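# Unwrap a straw and insert it into a lidded cup

## Task

Remove the straw from its paper wrapper, then push the straw through the opening in the cup's lid until it reaches the bottom of the cup. Leave the wrapper lying on the table. The cup is not fixed down and has to be standing upright at the end.

## Robot and tools

Robot: two arms, left_arm and right_arm, each ending in an identical five-finger RIGHT hand, so the hands are not mirrored and every hand number means the same thing on both. In the scene frame the origin sits on the table surface between the arms, +z is up, +x points out over the table, and left_arm is on the +y side. Camera names do not match image sides. Each arm reports its hand pose and velocities in its own base frame. Fixed cameras and the table use the scene frame.

Hand point: a spot 0.15 m out from the wrist flange along the fingers and 0.05 m in front of the palm. Its +z runs along the straightened fingers, +y leaves the palm face, and +x crosses the palm away from the thumb. Straight fingers extend 0.06 to 0.07 m past the point and lie about 0.06 m behind it on -y. A bracket on the little-finger side of the wrist juts out and can strike objects. When the palm faces down the wrist can sit up to about 0.13 m below the hand point and may touch the table first.

The 28-number row (used by execute_actions and move): all numbers are in [-1, 1], and both arms always appear. Order: left dx, dy, dz, rx, ry, rz; left little, ring, middle, index, thumb_bend, thumb_turn; left force_limit, speed; then the same 14 for the right arm. The six pose numbers are an OFFSET, not a pose, counted from that arm's current Hand target and along that Hand target's own axes. Scale: 1.0 equals 0.6 m for dx/dy/dz and 180 degrees for rx/ry/rz, which together form one rotation vector. All zeros re-requests the current Hand target. Repeating a nonzero offset moves the arm again. Orientation commands are clipped to within 32 degrees of the measured orientation per control step.

Hand numbers are absolute targets, not offsets: +1 means open/straight and -1 means closed. For thumb_turn, -1 puts the thumb across from the fingers, in front of the palm, and +1 puts it beside the palm. force_limit maps -1 to about 0 N and +1 to 10 N at the fingertip, or 15 N for the two thumb motors. speed reaches full rate at +0.48. For a gentle grip close at speed -0.94 or below. No value means leave as is: to keep a hand unchanged, resend the last eight numbers you sent it. If nothing has been sent yet, use hand_measured plus hand_force_limit and hand_speed. A thumb-opposed grasp suits objects 0.035 to 0.065 m thick, and a handle can be as thin as about 0.025 m. A thin straw may need a pinch with the thumb and the index/middle tips.

execute_actions(actions, cameras): actions is a list of actions. Each action is up to 15 rows at 1/30 s per row, and a short action holds its last row. Every row counts from the pose at the start of that action, not from the row before it. An empty list returns images. cameras: names, ["all"], or [].

move(target, speed, blend, stop_force, zero, blocking, cameras): drives straight paths to the offset in one row or in a list of up to 15 rows. Every row in a list counts from the same starting Hand targets. speed is in m/s, from 0.002 to 3.2, default 0.25, and turning is capped at twice that in rad/s. blend is a corner-rounding radius in m, where 0 means stop at each point. stop_force is 4 to 120 N, one value for both arms, and ends an arm's path on contact. Don't rely on it while the hand rotates or for light loose items, and omit it when pulling away from a contact. zero (default true) re-zeroes before the move. blocking=false returns early and cannot be combined with stop_force. The result adds a "move:" line, such as done, off_target, moving, held or fault, plus limits (paced = clipped, held = steps withheld). Paths do not avoid obstacles. Route around an arm's own base rather than close past it.

wait(seconds 0-10), stop() brakes a running move, zoom_image(camera, region [x0,y0,x1,y1] px, at most 504x504) on the newest image, show_instructions() shows the reference page, zero_wrist_force(arm), and finished_scene(scene = the current scene number) ends the scene irreversibly.

Cameras: cam_head_left, cam_head_right, cam_high (896x504), cam_left_wrist, cam_right_wrist (672x504, fisheye).

Result lines: end_effector_position (m) and quat_wxyz in the base frame. Hand target is the last commanded pose, and the hand often rests slightly short of it. Send the remaining gap as an offset. hand_measured, hand_stopped_by (moving/target/force/stalled/fault) and hand_load_n each list six values in motor order. A grip that is lost shows up as hand_load_n falling toward 0. Wrist force/torque are given on the hand axes, with a push from a surface reading as force into the arm. Joint torques include gravity.

Avoid: contact torque at a joint limit, or roughly 150 N of outside force, triggers a 10 s arm stop. Arms are stiff, so aiming even a little past a hard contact can fault. Hot motors (MOTOR HOT at 70 °C, braking at 85 °C) come from holding loads, reaching far, or pressing on something. Also avoid arms colliding with each other, one hand closing on the other, dropping or flinging things, knocking the loose cup over, and anything leaving the table. Open the hand only once the object is at rest.

Each tool is called as a command line: name --argument value for each argument, lists and objects as JSON in quotes; but a table of rows of numbers goes row by row, as --pt "numbers of a row", without its own name.

Reference images:

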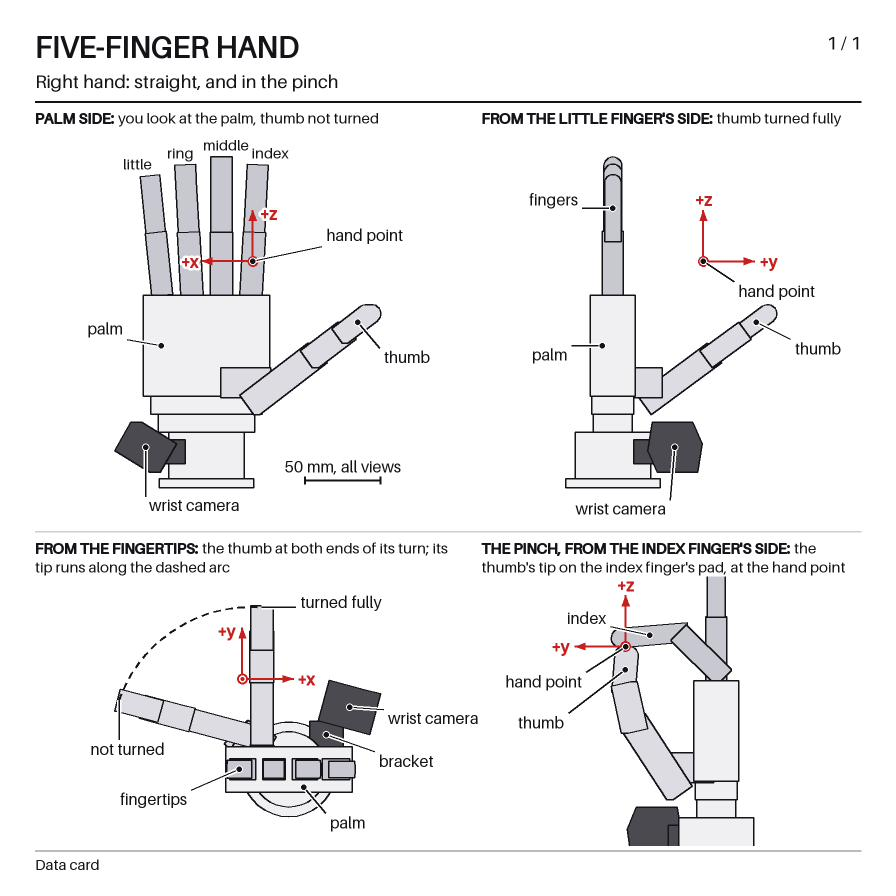

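## Session

execute_actions --actions '[]'

Scene clock: 0.00 s.
left_arm: end_effector_position=(+0.5672, -0.4462, +0.2142) hand_measured=(+1.000, +1.000, +1.000, +1.000, +1.000, +1.000) hand_load_n=(+0.0, +0.0, +0.0, +0.0, +0.0, +0.0) hand_stopped_by=(target, target, target, target, target, target) hand_force_limit=0.00 hand_speed=-0.80 end_effector_quat_wxyz=(+0.033, +0.390, +0.917, -0.081) | right_arm: end_effector_position=(+0.6844, +0.6799, +0.3305) hand_measured=(+1.000, +1.000, +1.000, +1.000, +1.000, +1.000) hand_load_n=(+0.0, +0.0, +0.0, +0.0, +0.0, +0.0) hand_stopped_by=(target, target, target, target, target, target) hand_force_limit=0.00 hand_speed=-0.80 end_effector_quat_wxyz=(+0.027, -0.470, +0.882, +0.004)
Joint positions: left_arm=[-0.964 -1.177 1.627 0.978 1.672 -1.737] | right_arm=[0.527 -0.706 0.662 1.561 1.564 -2.023]
Joint velocities: within noise
Joint torques (N m): no reading
Wrist force (N): no reading
Wrist torque (N m): no reading
Wrist force, peak (N): no reading
Hand target: left_arm +0.5672, -0.4462, +0.2142; +0.033, +0.390, +0.917, -0.081 | right_arm +0.6844, +0.6799, +0.3305; +0.027, -0.470, +0.882, +0.004

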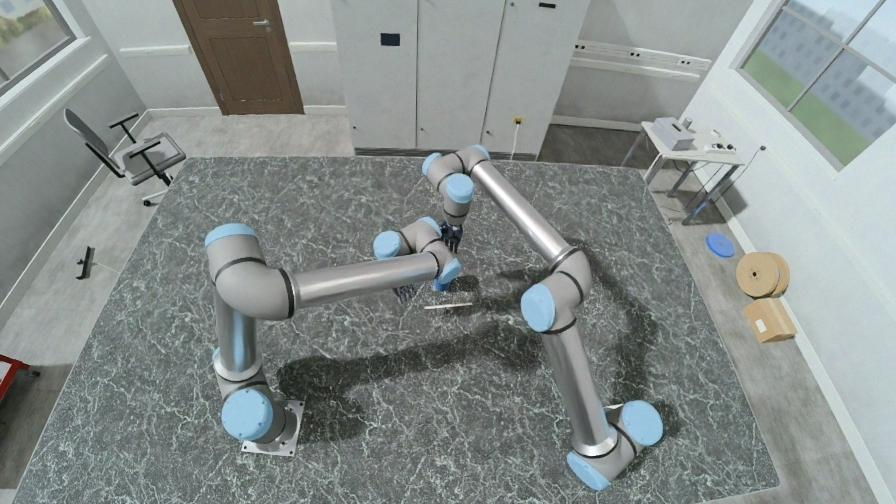

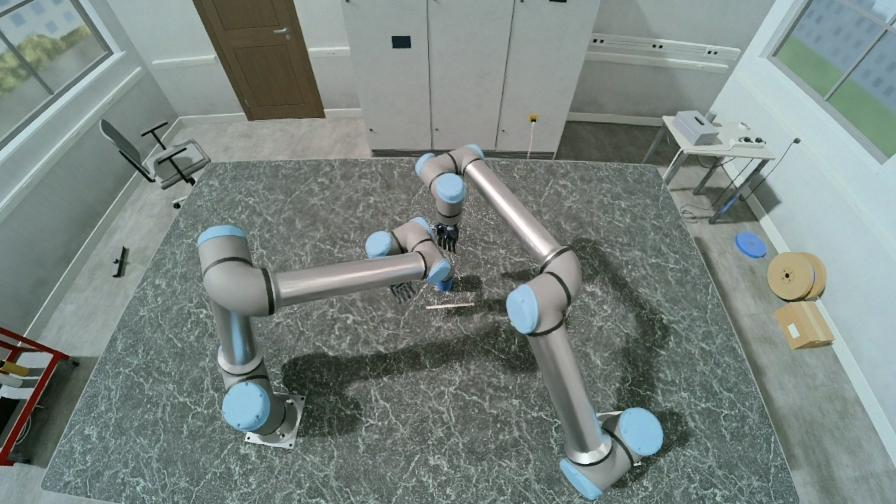

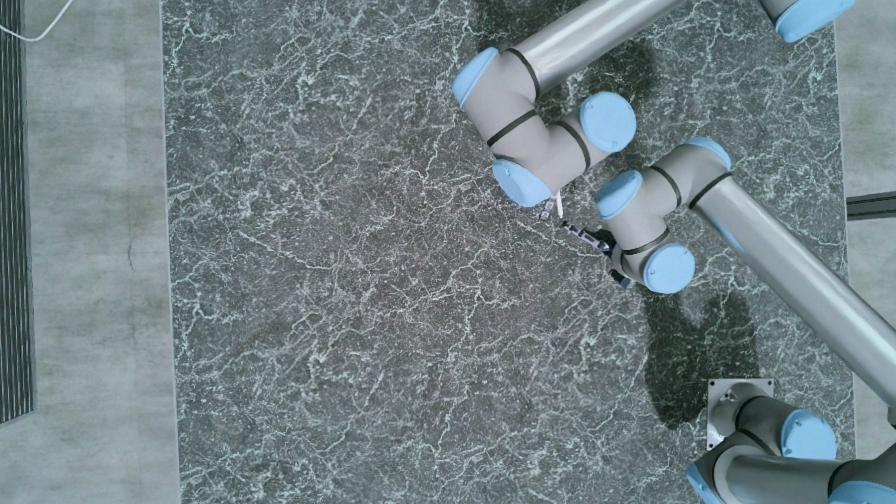

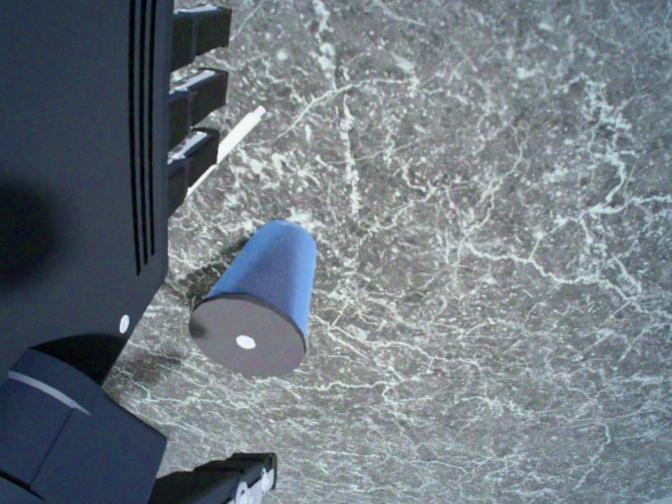

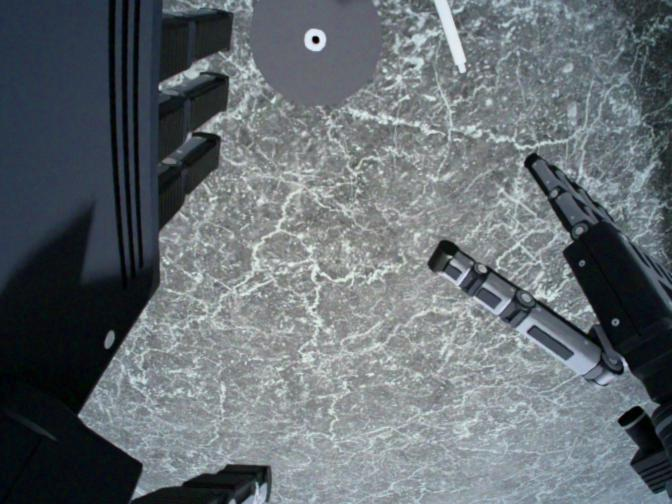

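zoom_image --camera "cam_head_left" --region '[380, 200, 520, 320]'

zoom_image --camera "cam_head_right" --region '[380, 200, 520, 320]'

zoom_image --camera "cam_left_wrist" --region '[150, 80, 350, 400]'

zoom_image --camera "cam_right_wrist" --region '[230, 0, 500, 150]'

Scaled by 3.600 from the camera's 896x504 image, which has a finer 1280x720 frame.

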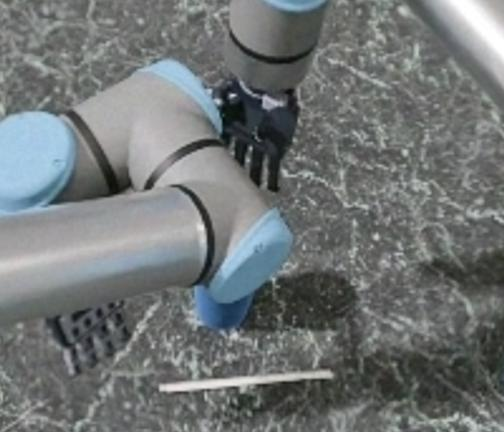

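Scaled by 3.600 from the camera's 896x504 image, which has a finer 1280x720 frame.

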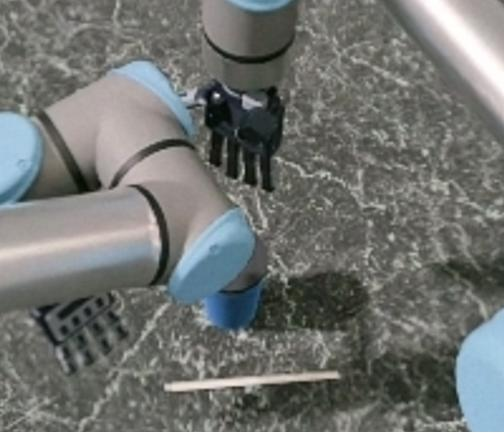

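Scaled by 1.575 from the camera's 672x504 image, which has a finer 960x720 frame.

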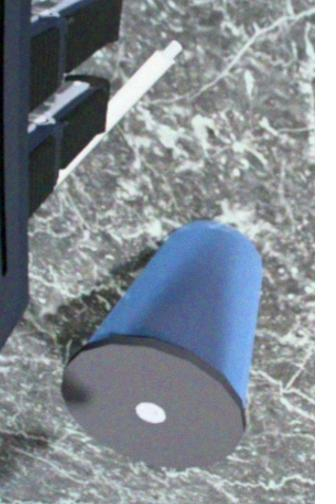

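Scaled by 1.867 from the camera's 672x504 image, which has a finer 960x720 frame.

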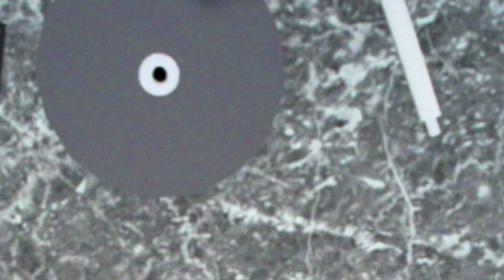

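move --pt "-0.0685 -0.1447 0.1863 0.2424 0.1341 0.1643 1 1 1 -0.25 0.9 -0.78 0 0.3 0.2713 -0.0118 0.3373 0.2573 -0.0744 -0.1937 1 1 -0.25 -0.25 0.9 -1 0 0.3" --speed 0.3 --cameras '["all"]'

Scene clock: 459.10 s.
left_arm: end_effector_position=(+0.5595, -0.4710, +0.1927) hand_measured=(+1.000, +1.000, +1.000, -0.250, +0.900, -0.780) hand_load_n=(+0.0, +0.0, +0.0, +0.0, +0.0, +0.0) hand_stopped_by=(target, target, target, target, target, target) hand_force_limit=0.00 hand_speed=0.30 end_effector_quat_wxyz=(-0.039, +0.447, +0.883, -0.139) | right_arm: end_effector_position=(+0.6682, +0.6519, +0.2875) hand_measured=(+1.000, +1.000, -0.250, -0.250, +0.900, -1.000) hand_load_n=(+0.0, +0.0, +0.0, +0.0, +0.0, +0.0) hand_stopped_by=(target, target, target, target, target, target) hand_force_limit=0.00 hand_speed=0.30 end_effector_quat_wxyz=(+0.081, -0.522, +0.847, -0.062)
Joint positions: left_arm=[-0.915 -1.101 1.567 1.053 1.857 -1.556] | right_arm=[0.548 -0.815 0.9 1.322 1.694 -2.137]
Joint torques (N m): left_arm=[-20.08 -82.33 -27.31 0.82 -2.32 -2.41] | right_arm=[-10.53 -82.57 -39.42 5.74 -3.32 2.73]
Wrist force (N): left_arm=[-0.4 0.1 -0.5] | right_arm=[0.4 0.2 -0.2]
Wrist torque (N m): left_arm=[-0.01 0.02 0.06] | right_arm=[0.11 -0.06 -0.24]
Wrist force, peak (N): left_arm=[-1.2 1.6 2.3] | right_arm=[1.4 1.6 9.9]
Hand target: left_arm +0.5595, -0.4709, +0.1927; -0.039, +0.447, +0.883, -0.139 (not the last commanded pose) | right_arm +0.6682, +0.6520, +0.2876; +0.081, -0.522, +0.847, -0.062 (not the last commanded pose)
Off the commanded pose: left_arm 0.114 m, 45 deg | right_arm 0.206 m, 47 deg.
move: held (left_arm, right_arm; a check stopped the path); limits=held
pose unreachable (left arm): on one or more control steps of this call, first in action 0 (counted from 0), this arm could not follow its commanded pose, so it was not sent that pose on those steps. It may still have moved: this result reports where it is.
cause: moving toward the commanded pose would bring a part of the arm too close to another arm (a part of this arm just beyond joint 3 (elbow) and a part of the right arm just beyond its joint 6 (wrist 3), at the place that arm was heading or pushing toward when its own hold began).
pose unreachable (right arm): on one or more control steps of this call, first in action 0 (counted from 0), this arm could not follow its commanded pose, so it was not sent that pose on those steps. It may still have moved: this result reports where it is.
cause: moving toward the commanded pose would bring a part of the arm too close to another arm (a part of this arm just beyond joint 6 (wrist 3) and a part of the left arm just beyond its joint 3 (elbow), along the way the arms are being sent, or toward where that arm still pushes).
camera_calibration:
cam_left_wrist: T_world_to_cam=[[0.61784, 0.731064, -0.289515, 0.0551462], [0.74486, -0.426199, 0.51336, -0.72346], [0.251909, -0.532822, -0.807863, -0.121514], [0, 0, 0, 1]] pos_world=[0.535415, -0.413398, 0.289195]
cam_right_wrist: T_world_to_cam=[[-0.947766, 0.240097, -0.209984, 0.538924], [0.0898958, 0.832703, 0.546373, -0.763606], [0.306037, 0.498957, -0.810792, -0.187064], [0, 0, 0, 1]] pos_world=[0.636667, 0.5998, 0.378709]

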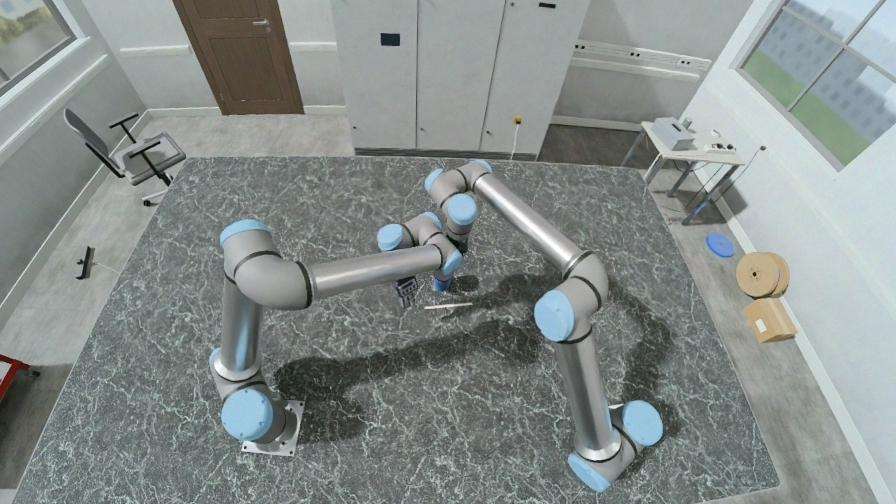

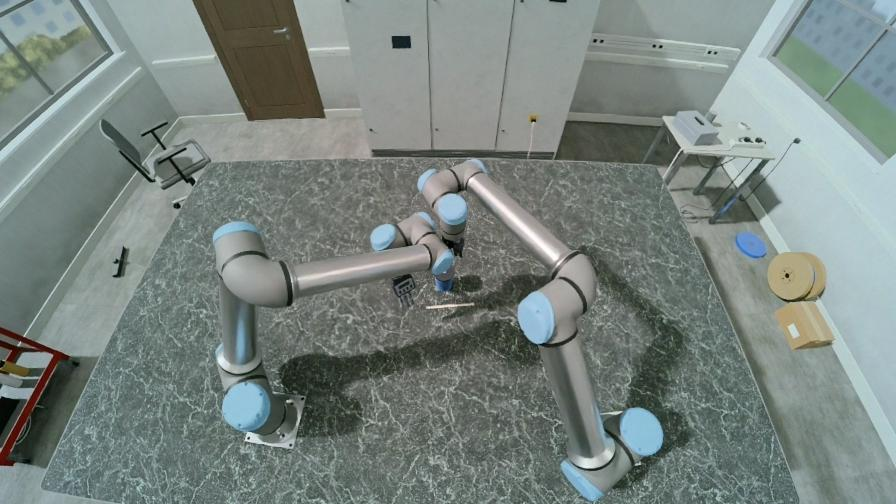

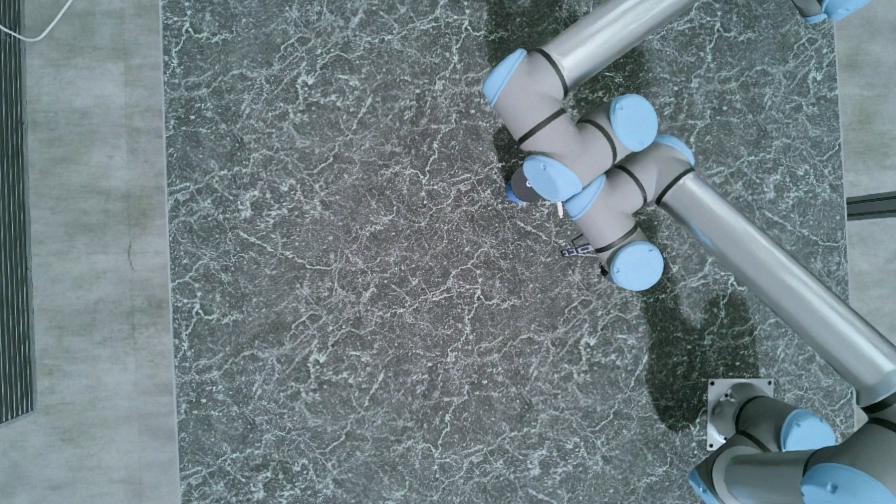

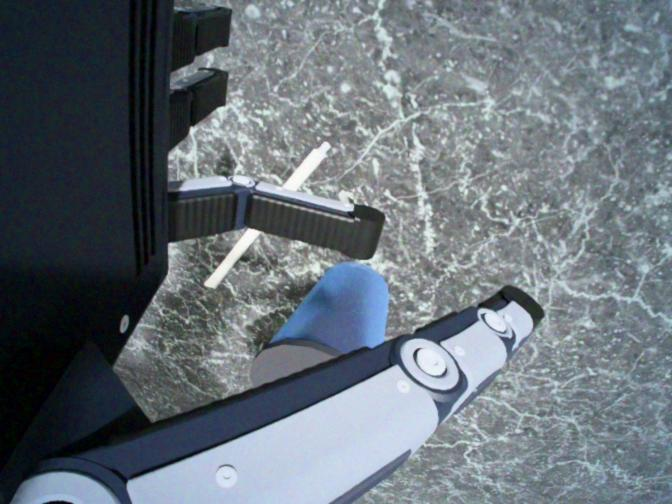

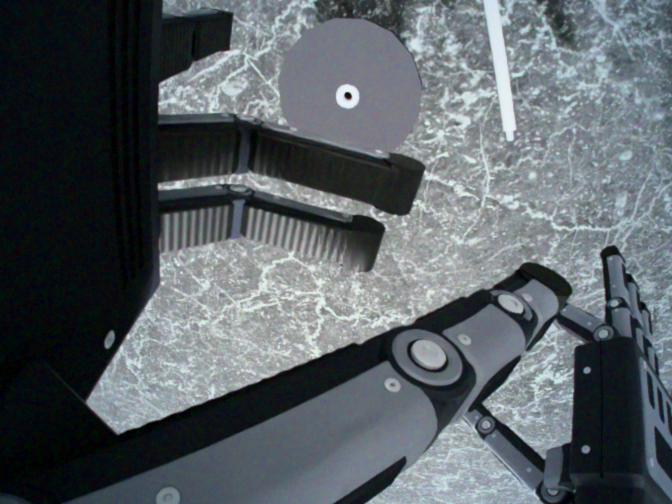

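move --pt "0.2 0.1405 -0.0527 0 0 0 1 1 1 -0.25 0.9 -0.78 0 0.3 0.22 0.0622 0.2568 0.2065 -0.0623 -0.1512 1 1 -0.25 -0.25 0.9 -1 0 0.3" --speed 0.35 --cameras '["all"]'

Scene clock: 491.37 s.
left_arm: end_effector_position=(+0.5595, -0.3209, +0.1926) hand_measured=(+1.000, +1.000, +1.000, -0.250, +0.900, -0.780) hand_load_n=(+0.0, -0.5, +0.0, +0.0, +0.0, +0.0) hand_stopped_by=(target, target, target, target, target, target) hand_force_limit=0.00 hand_speed=0.30 end_effector_quat_wxyz=(-0.039, +0.447, +0.883, -0.139) | right_arm: end_effector_position=(+0.6084, +0.5475, +0.1201) hand_measured=(+1.000, +1.000, -0.250, -0.250, +0.900, -1.000) hand_load_n=(+0.0, +0.0, +0.0, +0.0, +0.0, +0.0) hand_stopped_by=(target, target, target, target, target, target) hand_force_limit=0.00 hand_speed=0.30 end_effector_quat_wxyz=(-0.305, +0.654, -0.628, +0.293)
Joint positions: left_arm=[-0.754 -1.216 1.75 1.032 1.861 -1.388] | right_arm=[0.594 -1.134 1.713 0.2 1.986 -2.763]
Joint torques (N m): left_arm=[22.78 -69.26 -25.98 5.43 3.42 1.69] | right_arm=[-11.38 -78.11 -23.58 -0.44 -2.34 -2.59]
Wrist force (N): left_arm=[-0.8 0.2 -0.7] | right_arm=[-0.2 0.5 -0.5]
Wrist torque (N m): left_arm=[0.12 0.15 -0.04] | right_arm=[0.11 0.08 -0.01]
Wrist force, peak (N): left_arm=[-1.4 -1.1 0.3] | right_arm=[0.7 1.8 -0.4]
Hand target: left_arm +0.5595, -0.3209, +0.1926; -0.039, +0.447, +0.883, -0.139 | right_arm +0.6084, +0.5475, +0.1201; -0.305, +0.654, -0.628, +0.293
Off the commanded pose: left_arm 0.000 m, 0 deg | right_arm 0.000 m, 0 deg.
move: done
camera_calibration:
cam_left_wrist: T_world_to_cam=[[0.617766, 0.731172, -0.2894, -0.0545078], [0.744846, -0.426085, 0.513475, -0.659474], [0.252129, -0.532766, -0.807831, -0.0417832], [0, 0, 0, 1]] pos_world=[0.535415, -0.263398, 0.289095]
cam_right_wrist: T_world_to_cam=[[-0.610662, -0.244453, -0.753216, 0.597644], [-0.564169, 0.801768, 0.197184, -0.123075], [0.555702, 0.545354, -0.627523, -0.451766], [0, 0, 0, 1]] pos_world=[0.546571, 0.491146, 0.190929]

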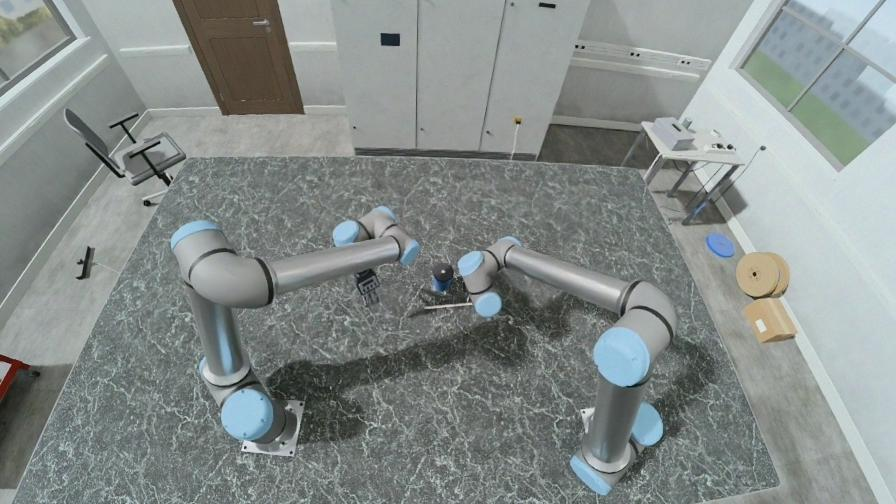

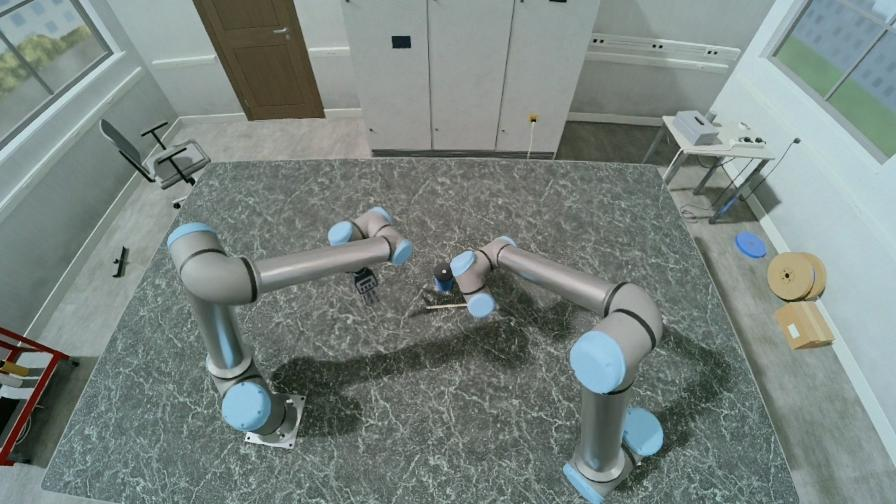

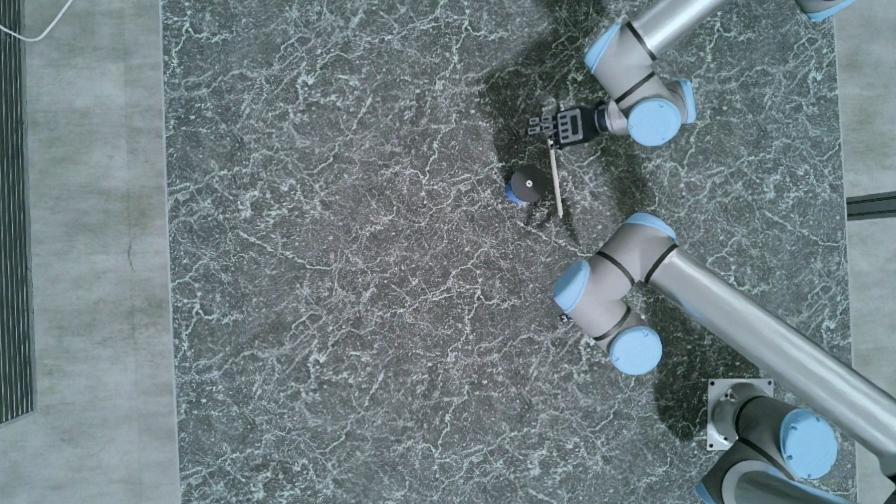

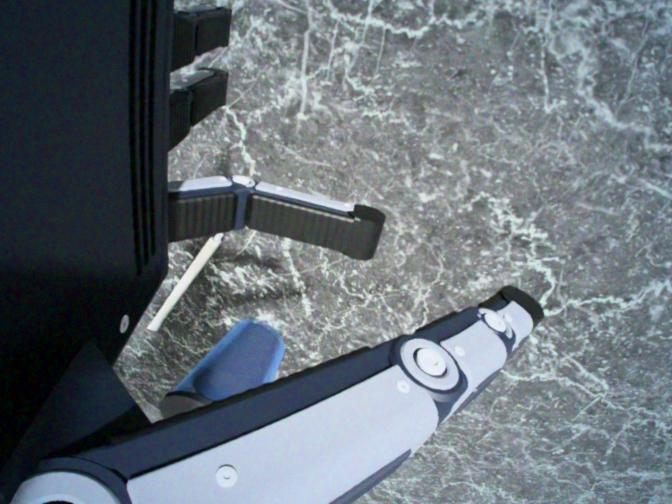

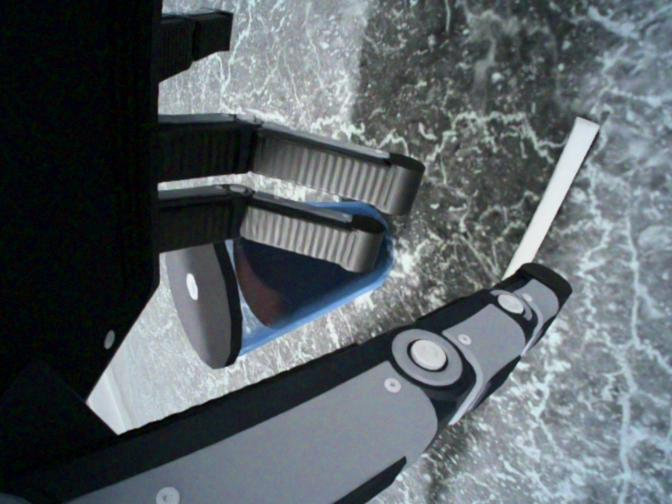

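zoom_image --camera "cam_high" --region '[480, 90, 640, 250]'

zoom_image --camera "cam_right_wrist" --region '[330, 80, 640, 320]'

Scaled by 3.150 from the camera's 896x504 image, which has a finer 1280x720 frame.

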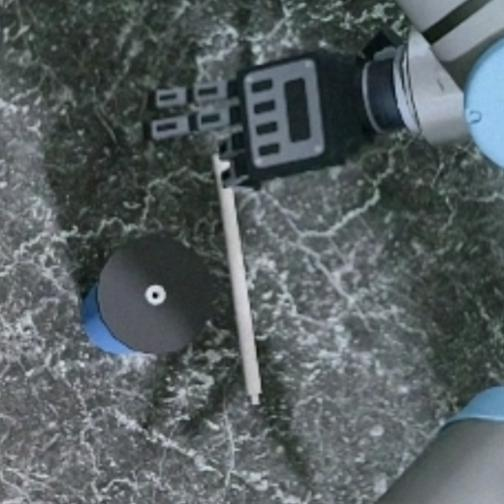

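Scaled by 1.626 from the camera's 672x504 image, which has a finer 960x720 frame.

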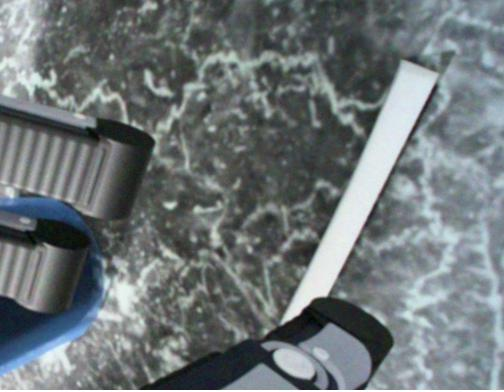

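move --pt "-0.2605 -0.191 0.3017 0.1878 0.1002 0.1213 1 1 1 -0.25 0.9 -0.78 0 0.3 -0.0003 0.1062 0.0809 0 -0.0059 -0.0049 1 1 -0.25 -0.25 0.9 -1 0 0.3" --speed 0.3 --cameras '["all"]'

Scene clock: 581.40 s.
left_arm: end_effector_position=(+0.5288, -0.5485, +0.0602) hand_measured=(+1.000, +1.000, +1.000, -0.250, +0.900, -0.780) hand_load_n=(+0.0, +0.0, +0.0, +0.0, +0.0, +0.0) hand_stopped_by=(target, target, target, target, target, target) hand_force_limit=0.00 hand_speed=0.30 end_effector_quat_wxyz=(-0.274, +0.589, +0.689, -0.322) | right_arm: end_effector_position=(+0.6046, +0.5476, +0.0401) hand_measured=(+1.000, +1.000, -0.250, -0.250, +0.900, -1.000) hand_load_n=(+0.0, +0.0, +0.0, +0.0, +0.0, +0.0) hand_stopped_by=(target, target, target, target, target, target) hand_force_limit=0.00 hand_speed=0.30 end_effector_quat_wxyz=(-0.308, +0.661, -0.620, +0.289)
Joint positions: left_arm=[-0.828 -0.677 1.341 1.488 2.264 -0.77] | right_arm=[0.592 -1.063 1.772 0.061 1.966 -2.783]
Joint torques (N m): left_arm=[-19.35 -82.7 -35 6.25 4.32 1.61] | right_arm=[-10.9 -58.81 -21.21 -0.14 -2.35 -3.28]
Wrist force (N): left_arm=[-0.4 -0.1 -1.7] | right_arm=[0.8 0.8 -0.2]
Wrist torque (N m): left_arm=[0.10 0.14 -0.03] | right_arm=[0.11 -0.09 0.06]
Wrist force, peak (N): left_arm=[-1.7 -0.2 -0.6] | right_arm=[1.0 1.2 -0.3]
Hand target: left_arm +0.5288, -0.5486, +0.0602; -0.274, +0.589, +0.689, -0.322 | right_arm +0.6046, +0.5476, +0.0400; -0.308, +0.661, -0.620, +0.289
Off the commanded pose: left_arm 0.000 m, 0 deg | right_arm 0.000 m, 0 deg.
move: done
camera_calibration:
cam_left_wrist: T_world_to_cam=[[0.578676, 0.326075, -0.747536, -0.0814468], [0.665139, -0.719096, 0.201222, -0.765347], [-0.471937, -0.613658, -0.633008, 0.0657435], [0, 0, 0, 1]] pos_world=[0.58722, -0.483456, 0.134737]
cam_right_wrist: T_world_to_cam=[[-0.604484, -0.258954, -0.753354, 0.539261], [-0.583358, 0.787899, 0.197253, -0.0902007], [0.542487, 0.558711, -0.627335, -0.499281], [0, 0, 0, 1]] pos_world=[0.544209, 0.489667, 0.11083]

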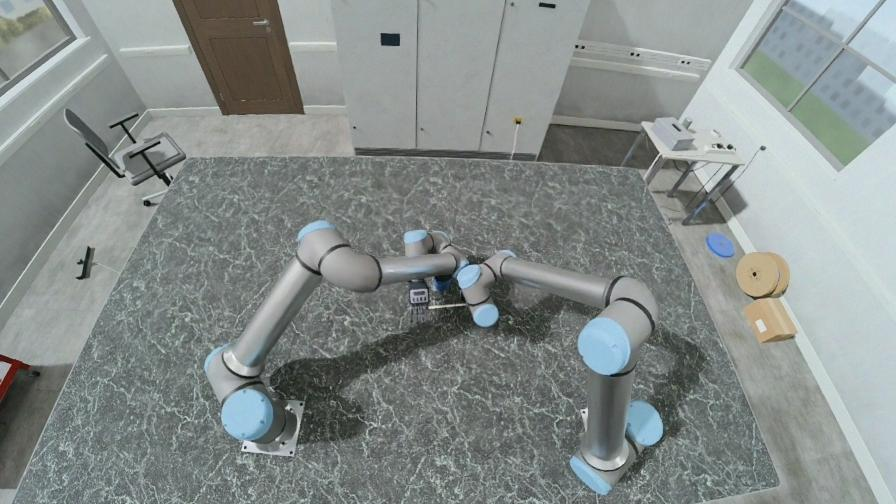

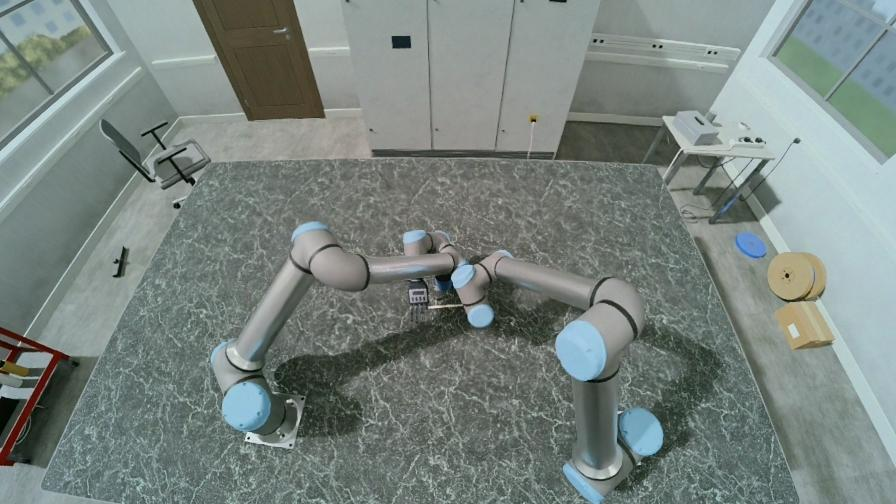

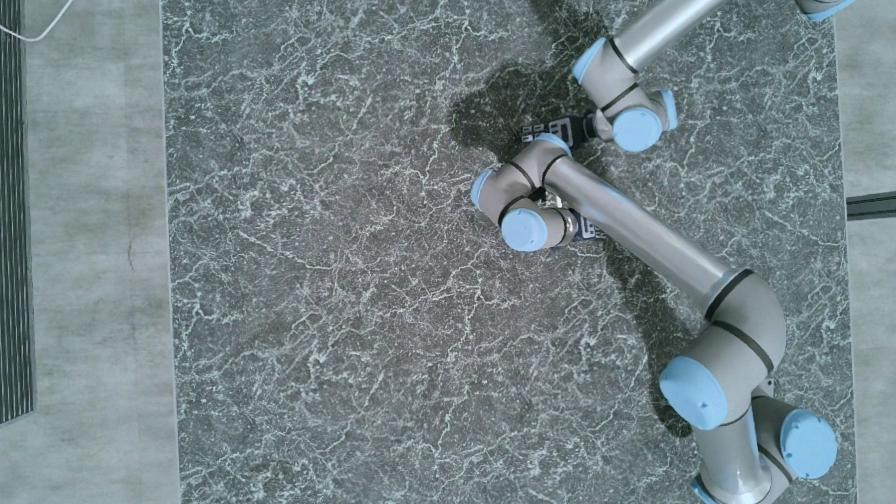

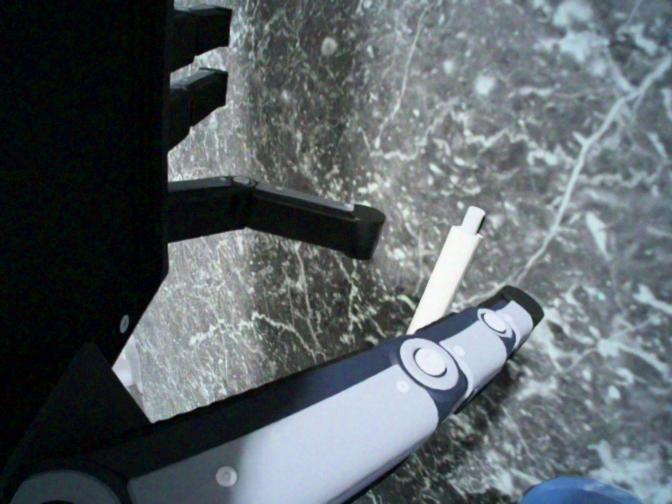

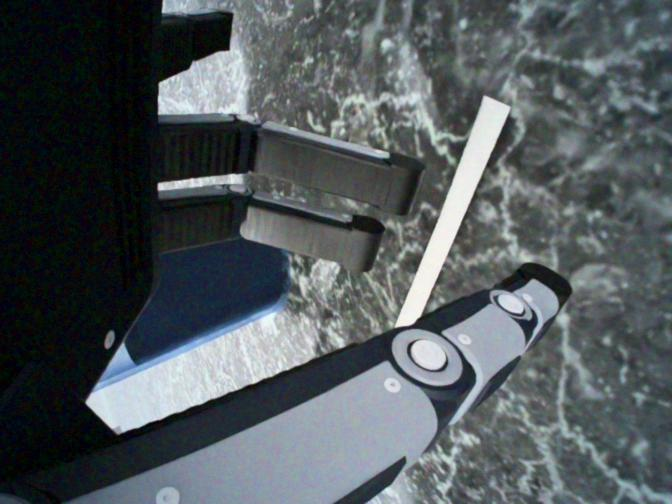

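zoom_image --camera "cam_left_wrist" --region '[340, 180, 580, 360]'

zoom_image --camera "cam_right_wrist" --region '[340, 80, 580, 340]'

Scaled by 2.100 from the camera's 672x504 image, which has a finer 960x720 frame.

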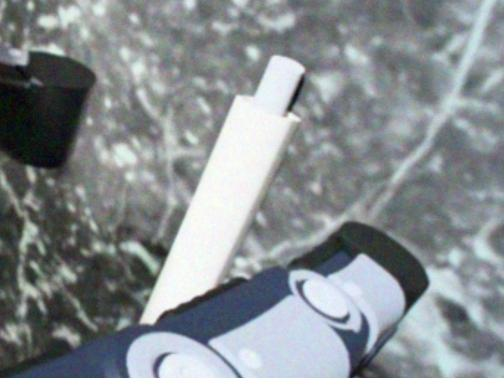

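Scaled by 1.938 from the camera's 672x504 image, which has a finer 960x720 frame.

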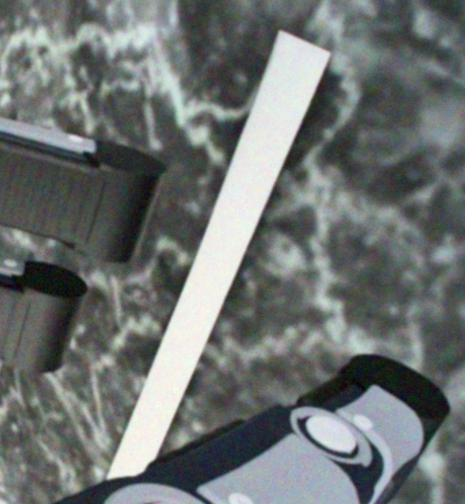

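move --pt "0.0057 0.048 0.0497 0 0 0 1 1 1 -0.25 0.9 -0.78 0 0.3 0.0007 0.0203 0.0303 0 0 0 1 1 -0.25 -0.25 0.9 -1 0 0.3" --speed 0.05 --stop_force 5 --cameras '["cam_left_wrist","cam_right_wrist","cam_head_left","cam_head_right"]'

Scene clock: 673.77 s.
left_arm: end_effector_position=(+0.5247, -0.5466, +0.0235) hand_measured=(+1.000, +1.000, +1.000, -0.250, +0.900, -0.780) hand_load_n=(+0.0, +0.5, +0.0, +0.0, +0.0, +0.0) hand_stopped_by=(target, target, target, target, target, target) hand_force_limit=0.00 hand_speed=0.30 end_effector_quat_wxyz=(-0.274, +0.589, +0.689, -0.322) | right_arm: end_effector_position=(+0.6107, +0.5475, +0.0190) hand_measured=(+1.000, +1.000, -0.250, -0.250, +0.900, -1.000) hand_load_n=(+0.0, +0.0, +0.0, +0.0, +0.0, +0.0) hand_stopped_by=(target, target, target, target, target, target) hand_force_limit=0.00 hand_speed=0.30 end_effector_quat_wxyz=(-0.308, +0.661, -0.620, +0.289)
Joint positions: left_arm=[-0.83 -0.644 1.355 1.44 2.265 -0.772] | right_arm=[0.586 -1.035 1.773 0.031 1.963 -2.787]
Joint torques (N m): left_arm=[1.17 -90.61 -27.29 3.1 1.3 0.05] | right_arm=[-11.3 -59.64 -27.06 -0.27 -2.52 -3.28]
Wrist force (N): left_arm=[-0.3 0.1 -1.4] | right_arm=[0.5 1.1 -0.6]
Wrist torque (N m): left_arm=[0.09 0.12 0.09] | right_arm=[0.17 -0.03 0.06]
Wrist force, peak (N): left_arm=[-0.9 -1.5 -2.6] | right_arm=[1.0 0.8 -0.7]
Hand target: left_arm +0.5247, -0.5466, +0.0235; -0.274, +0.589, +0.689, -0.322 (not the last commanded pose) | right_arm +0.6107, +0.5475, +0.0190; -0.308, +0.661, -0.620, +0.289
Off the commanded pose: left_arm 0.005 m, 0 deg | right_arm 0.000 m, 0 deg.
FORCE FAULT: contact force on the left arm reached its limit, and that arm stopped. The contact can be on any part of that arm, not only on its tool. That arm's remaining commands of this call were not run. That arm is still stopped at the end of this call. That arm stays stopped for about 9 more seconds. Until then a move that you send moves the other arm only, and its call returns only when the move has ended. Once the stop has ended, the next robot result says so. If the stop ends while you think or write, that arm runs what you send next, counted from a new Hand target: where the arm stands when the stop ends. While its stop runs, that arm, its gripper or tool too, takes no new command. Until it ends, the stop uses up actions while you think or wait. An arm that is not stopped still takes commands.
move: fault (left_arm)
camera_calibration:
cam_left_wrist: T_world_to_cam=[[0.578705, 0.325582, -0.747728, -0.107422], [0.664978, -0.719162, 0.201518, -0.753903], [-0.472127, -0.613842, -0.632688, 0.0417798], [0, 0, 0, 1]] pos_world=[0.58322, -0.481557, 0.0980363]
cam_right_wrist: T_world_to_cam=[[-0.60445, -0.259001, -0.753365, 0.527133], [-0.583394, 0.787884, 0.197208, -0.0824687], [0.542487, 0.558711, -0.627336, -0.515764], [0, 0, 0, 1]] pos_world=[0.550309, 0.489667, 0.0898299]
Images, in order (width x height): cam_head_left 896x504, cam_head_right 896x504, cam_left_wrist 672x504, cam_right_wrist 672x504.

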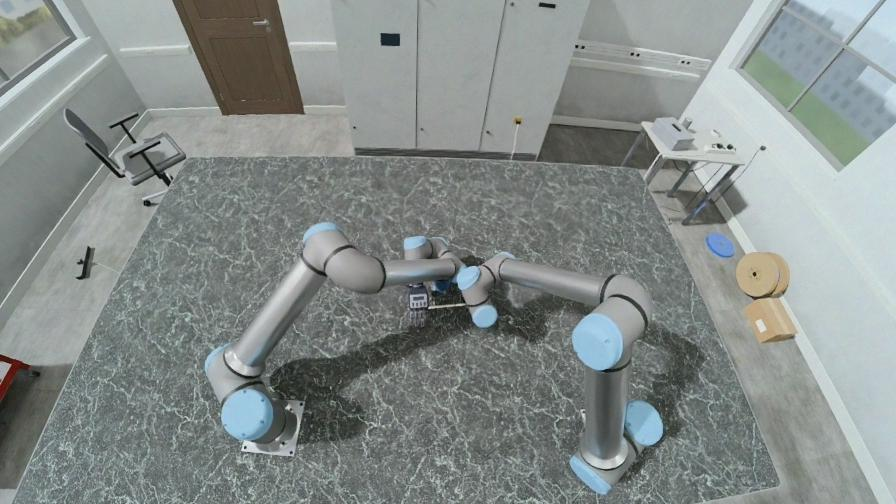

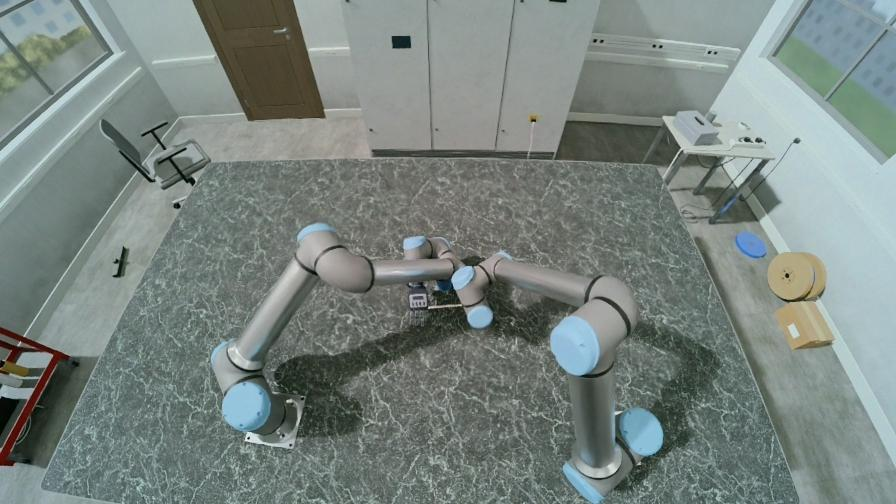

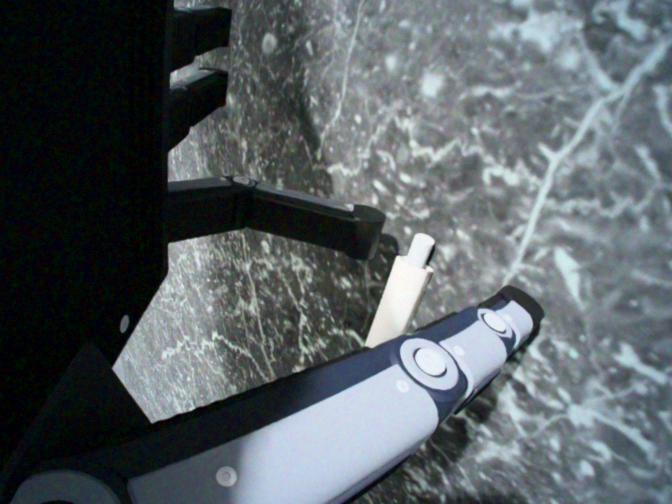

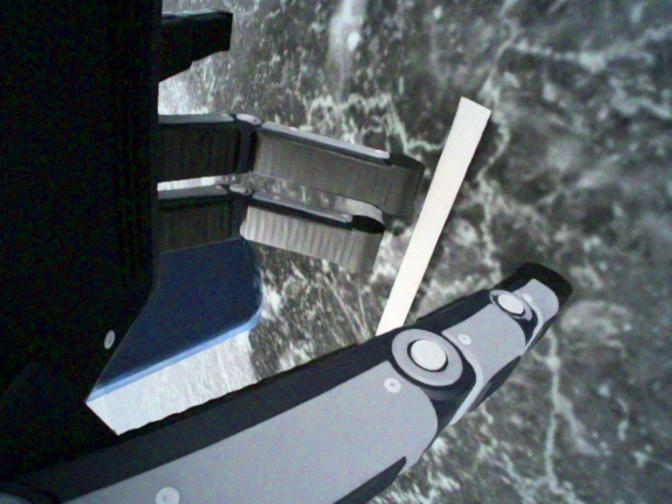

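zoom_image --camera "cam_head_left" --region '[380, 210, 520, 340]'

zoom_image --camera "cam_head_right" --region '[380, 210, 520, 340]'

Scaled by 3.600 from the camera's 896x504 image, which has a finer 1280x720 frame.

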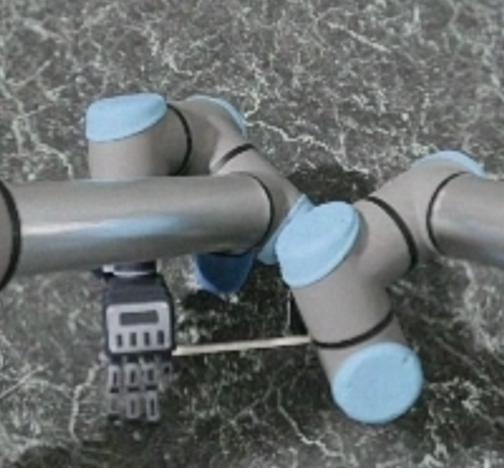

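Scaled by 3.600 from the camera's 896x504 image, which has a finer 1280x720 frame.

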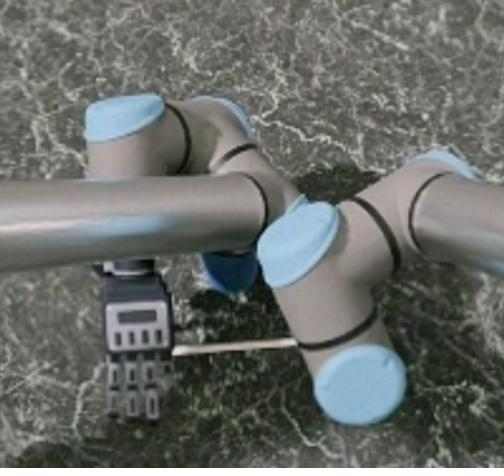

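move --pt "0 0 0 0 0 0 1 1 1 -0.25 0.9 -0.78 0 0.3 0 0.0045 0.0038 0 0 0 1 1 -0.25 -0.25 0.9 -1 0 0.3" --pt "0 0 0 0 0 0 1 1 1 -0.25 0.9 -0.78 0 0.3 0 0.0045 0.0038 0 0 0 1 1 -0.25 -0.25 0.1 -1 -0.5 -0.88" --speed 0.05 --cameras '["cam_right_wrist","cam_left_wrist"]'

Scene clock: 720.10 s.
left_arm: end_effector_position=(+0.5247, -0.5466, +0.0235) hand_measured=(+1.000, +1.000, +1.000, -0.250, +0.900, -0.780) hand_load_n=(+0.0, +0.0, +0.0, +0.0, +0.0, +0.0) hand_stopped_by=(target, target, target, target, target, target) hand_force_limit=0.00 hand_speed=0.30 end_effector_quat_wxyz=(-0.274, +0.589, +0.689, -0.322) | right_arm: end_effector_position=(+0.6107, +0.5475, +0.0155) hand_measured=(+1.000, +1.000, -0.250, -0.250, +0.892, -1.000) hand_load_n=(+0.0, +0.0, +0.0, +0.0, +3.5, -2.0) hand_stopped_by=(target, target, target, target, force, target) hand_force_limit=-0.50 hand_speed=-0.88 end_effector_quat_wxyz=(-0.308, +0.661, -0.620, +0.289)
Joint positions: left_arm=[-0.83 -0.644 1.355 1.44 2.265 -0.772] | right_arm=[0.586 -1.031 1.774 0.025 1.963 -2.787]
Joint torques (N m): left_arm=[1.4 -92.96 -27.46 4.03 0.94 -0.06] | right_arm=[-11.87 -19.11 0.97 0.53 -2.52 -3.32]
Wrist force (N): left_arm=[-0.5 -0.1 -1.4] | right_arm=[-1.0 -40.8 -41.0]
Wrist torque (N m): left_arm=[0.05 0.16 0.08] | right_arm=[-2.66 0.49 -0.37]
Wrist force, peak (N): left_arm=[-1.0 0.1 -1.6] | right_arm=[-1.0 -40.8 -41.0]
Hand target: left_arm +0.5247, -0.5466, +0.0235; -0.274, +0.589, +0.689, -0.322 | right_arm +0.6107, +0.5475, +0.0155; -0.308, +0.661, -0.620, +0.289
Off the commanded pose: left_arm 0.000 m, 0 deg | right_arm 0.000 m, 0 deg.
FORCE FAULT, CONTINUED: the left arm's stop, for the force fault that an earlier result reported, is over. The rest of the stop counts as 18 of the actions that you can send in this scene. The stop ended before this call began, so that arm ran this call's commands, counted from a new Hand target: where the arm stood when the stop ended. During its stop the left arm's controller moved it back a little.
move: done
camera_calibration:
cam_left_wrist: T_world_to_cam=[[0.578705, 0.325582, -0.747728, -0.107422], [0.664978, -0.719162, 0.201518, -0.753903], [-0.472127, -0.613842, -0.632688, 0.0417798], [0, 0, 0, 1]] pos_world=[0.58322, -0.481557, 0.0980363]
cam_right_wrist: T_world_to_cam=[[-0.60445, -0.259001, -0.753365, 0.524496], [-0.583394, 0.787884, 0.197208, -0.0817785], [0.542487, 0.558711, -0.627336, -0.51796], [0, 0, 0, 1]] pos_world=[0.550309, 0.489667, 0.0863299]
Images, in order (width x height): cam_left_wrist 672x504, cam_right_wrist 672x504.

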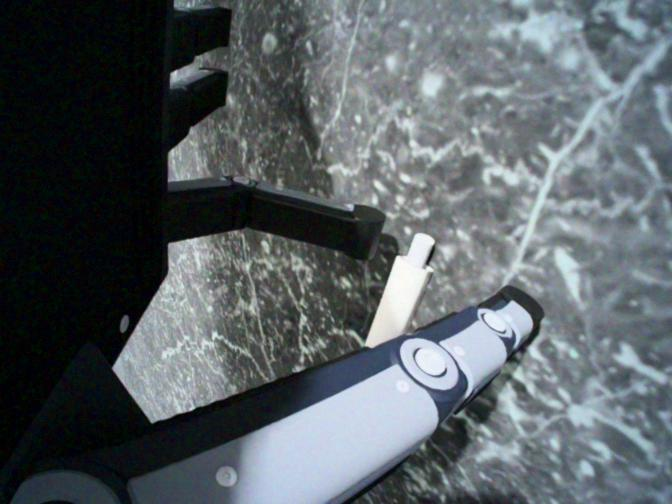

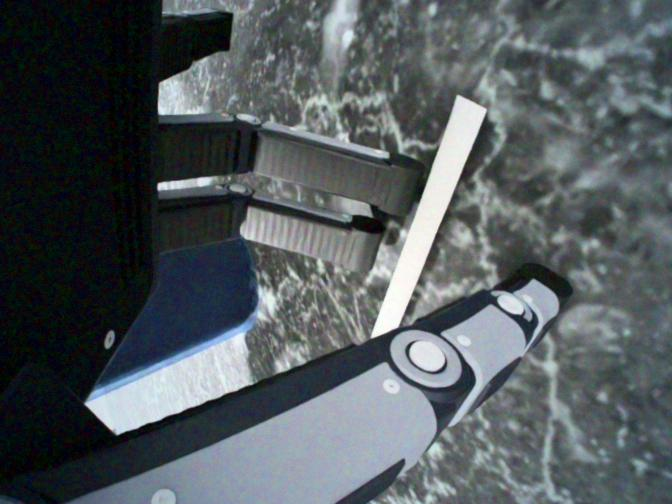

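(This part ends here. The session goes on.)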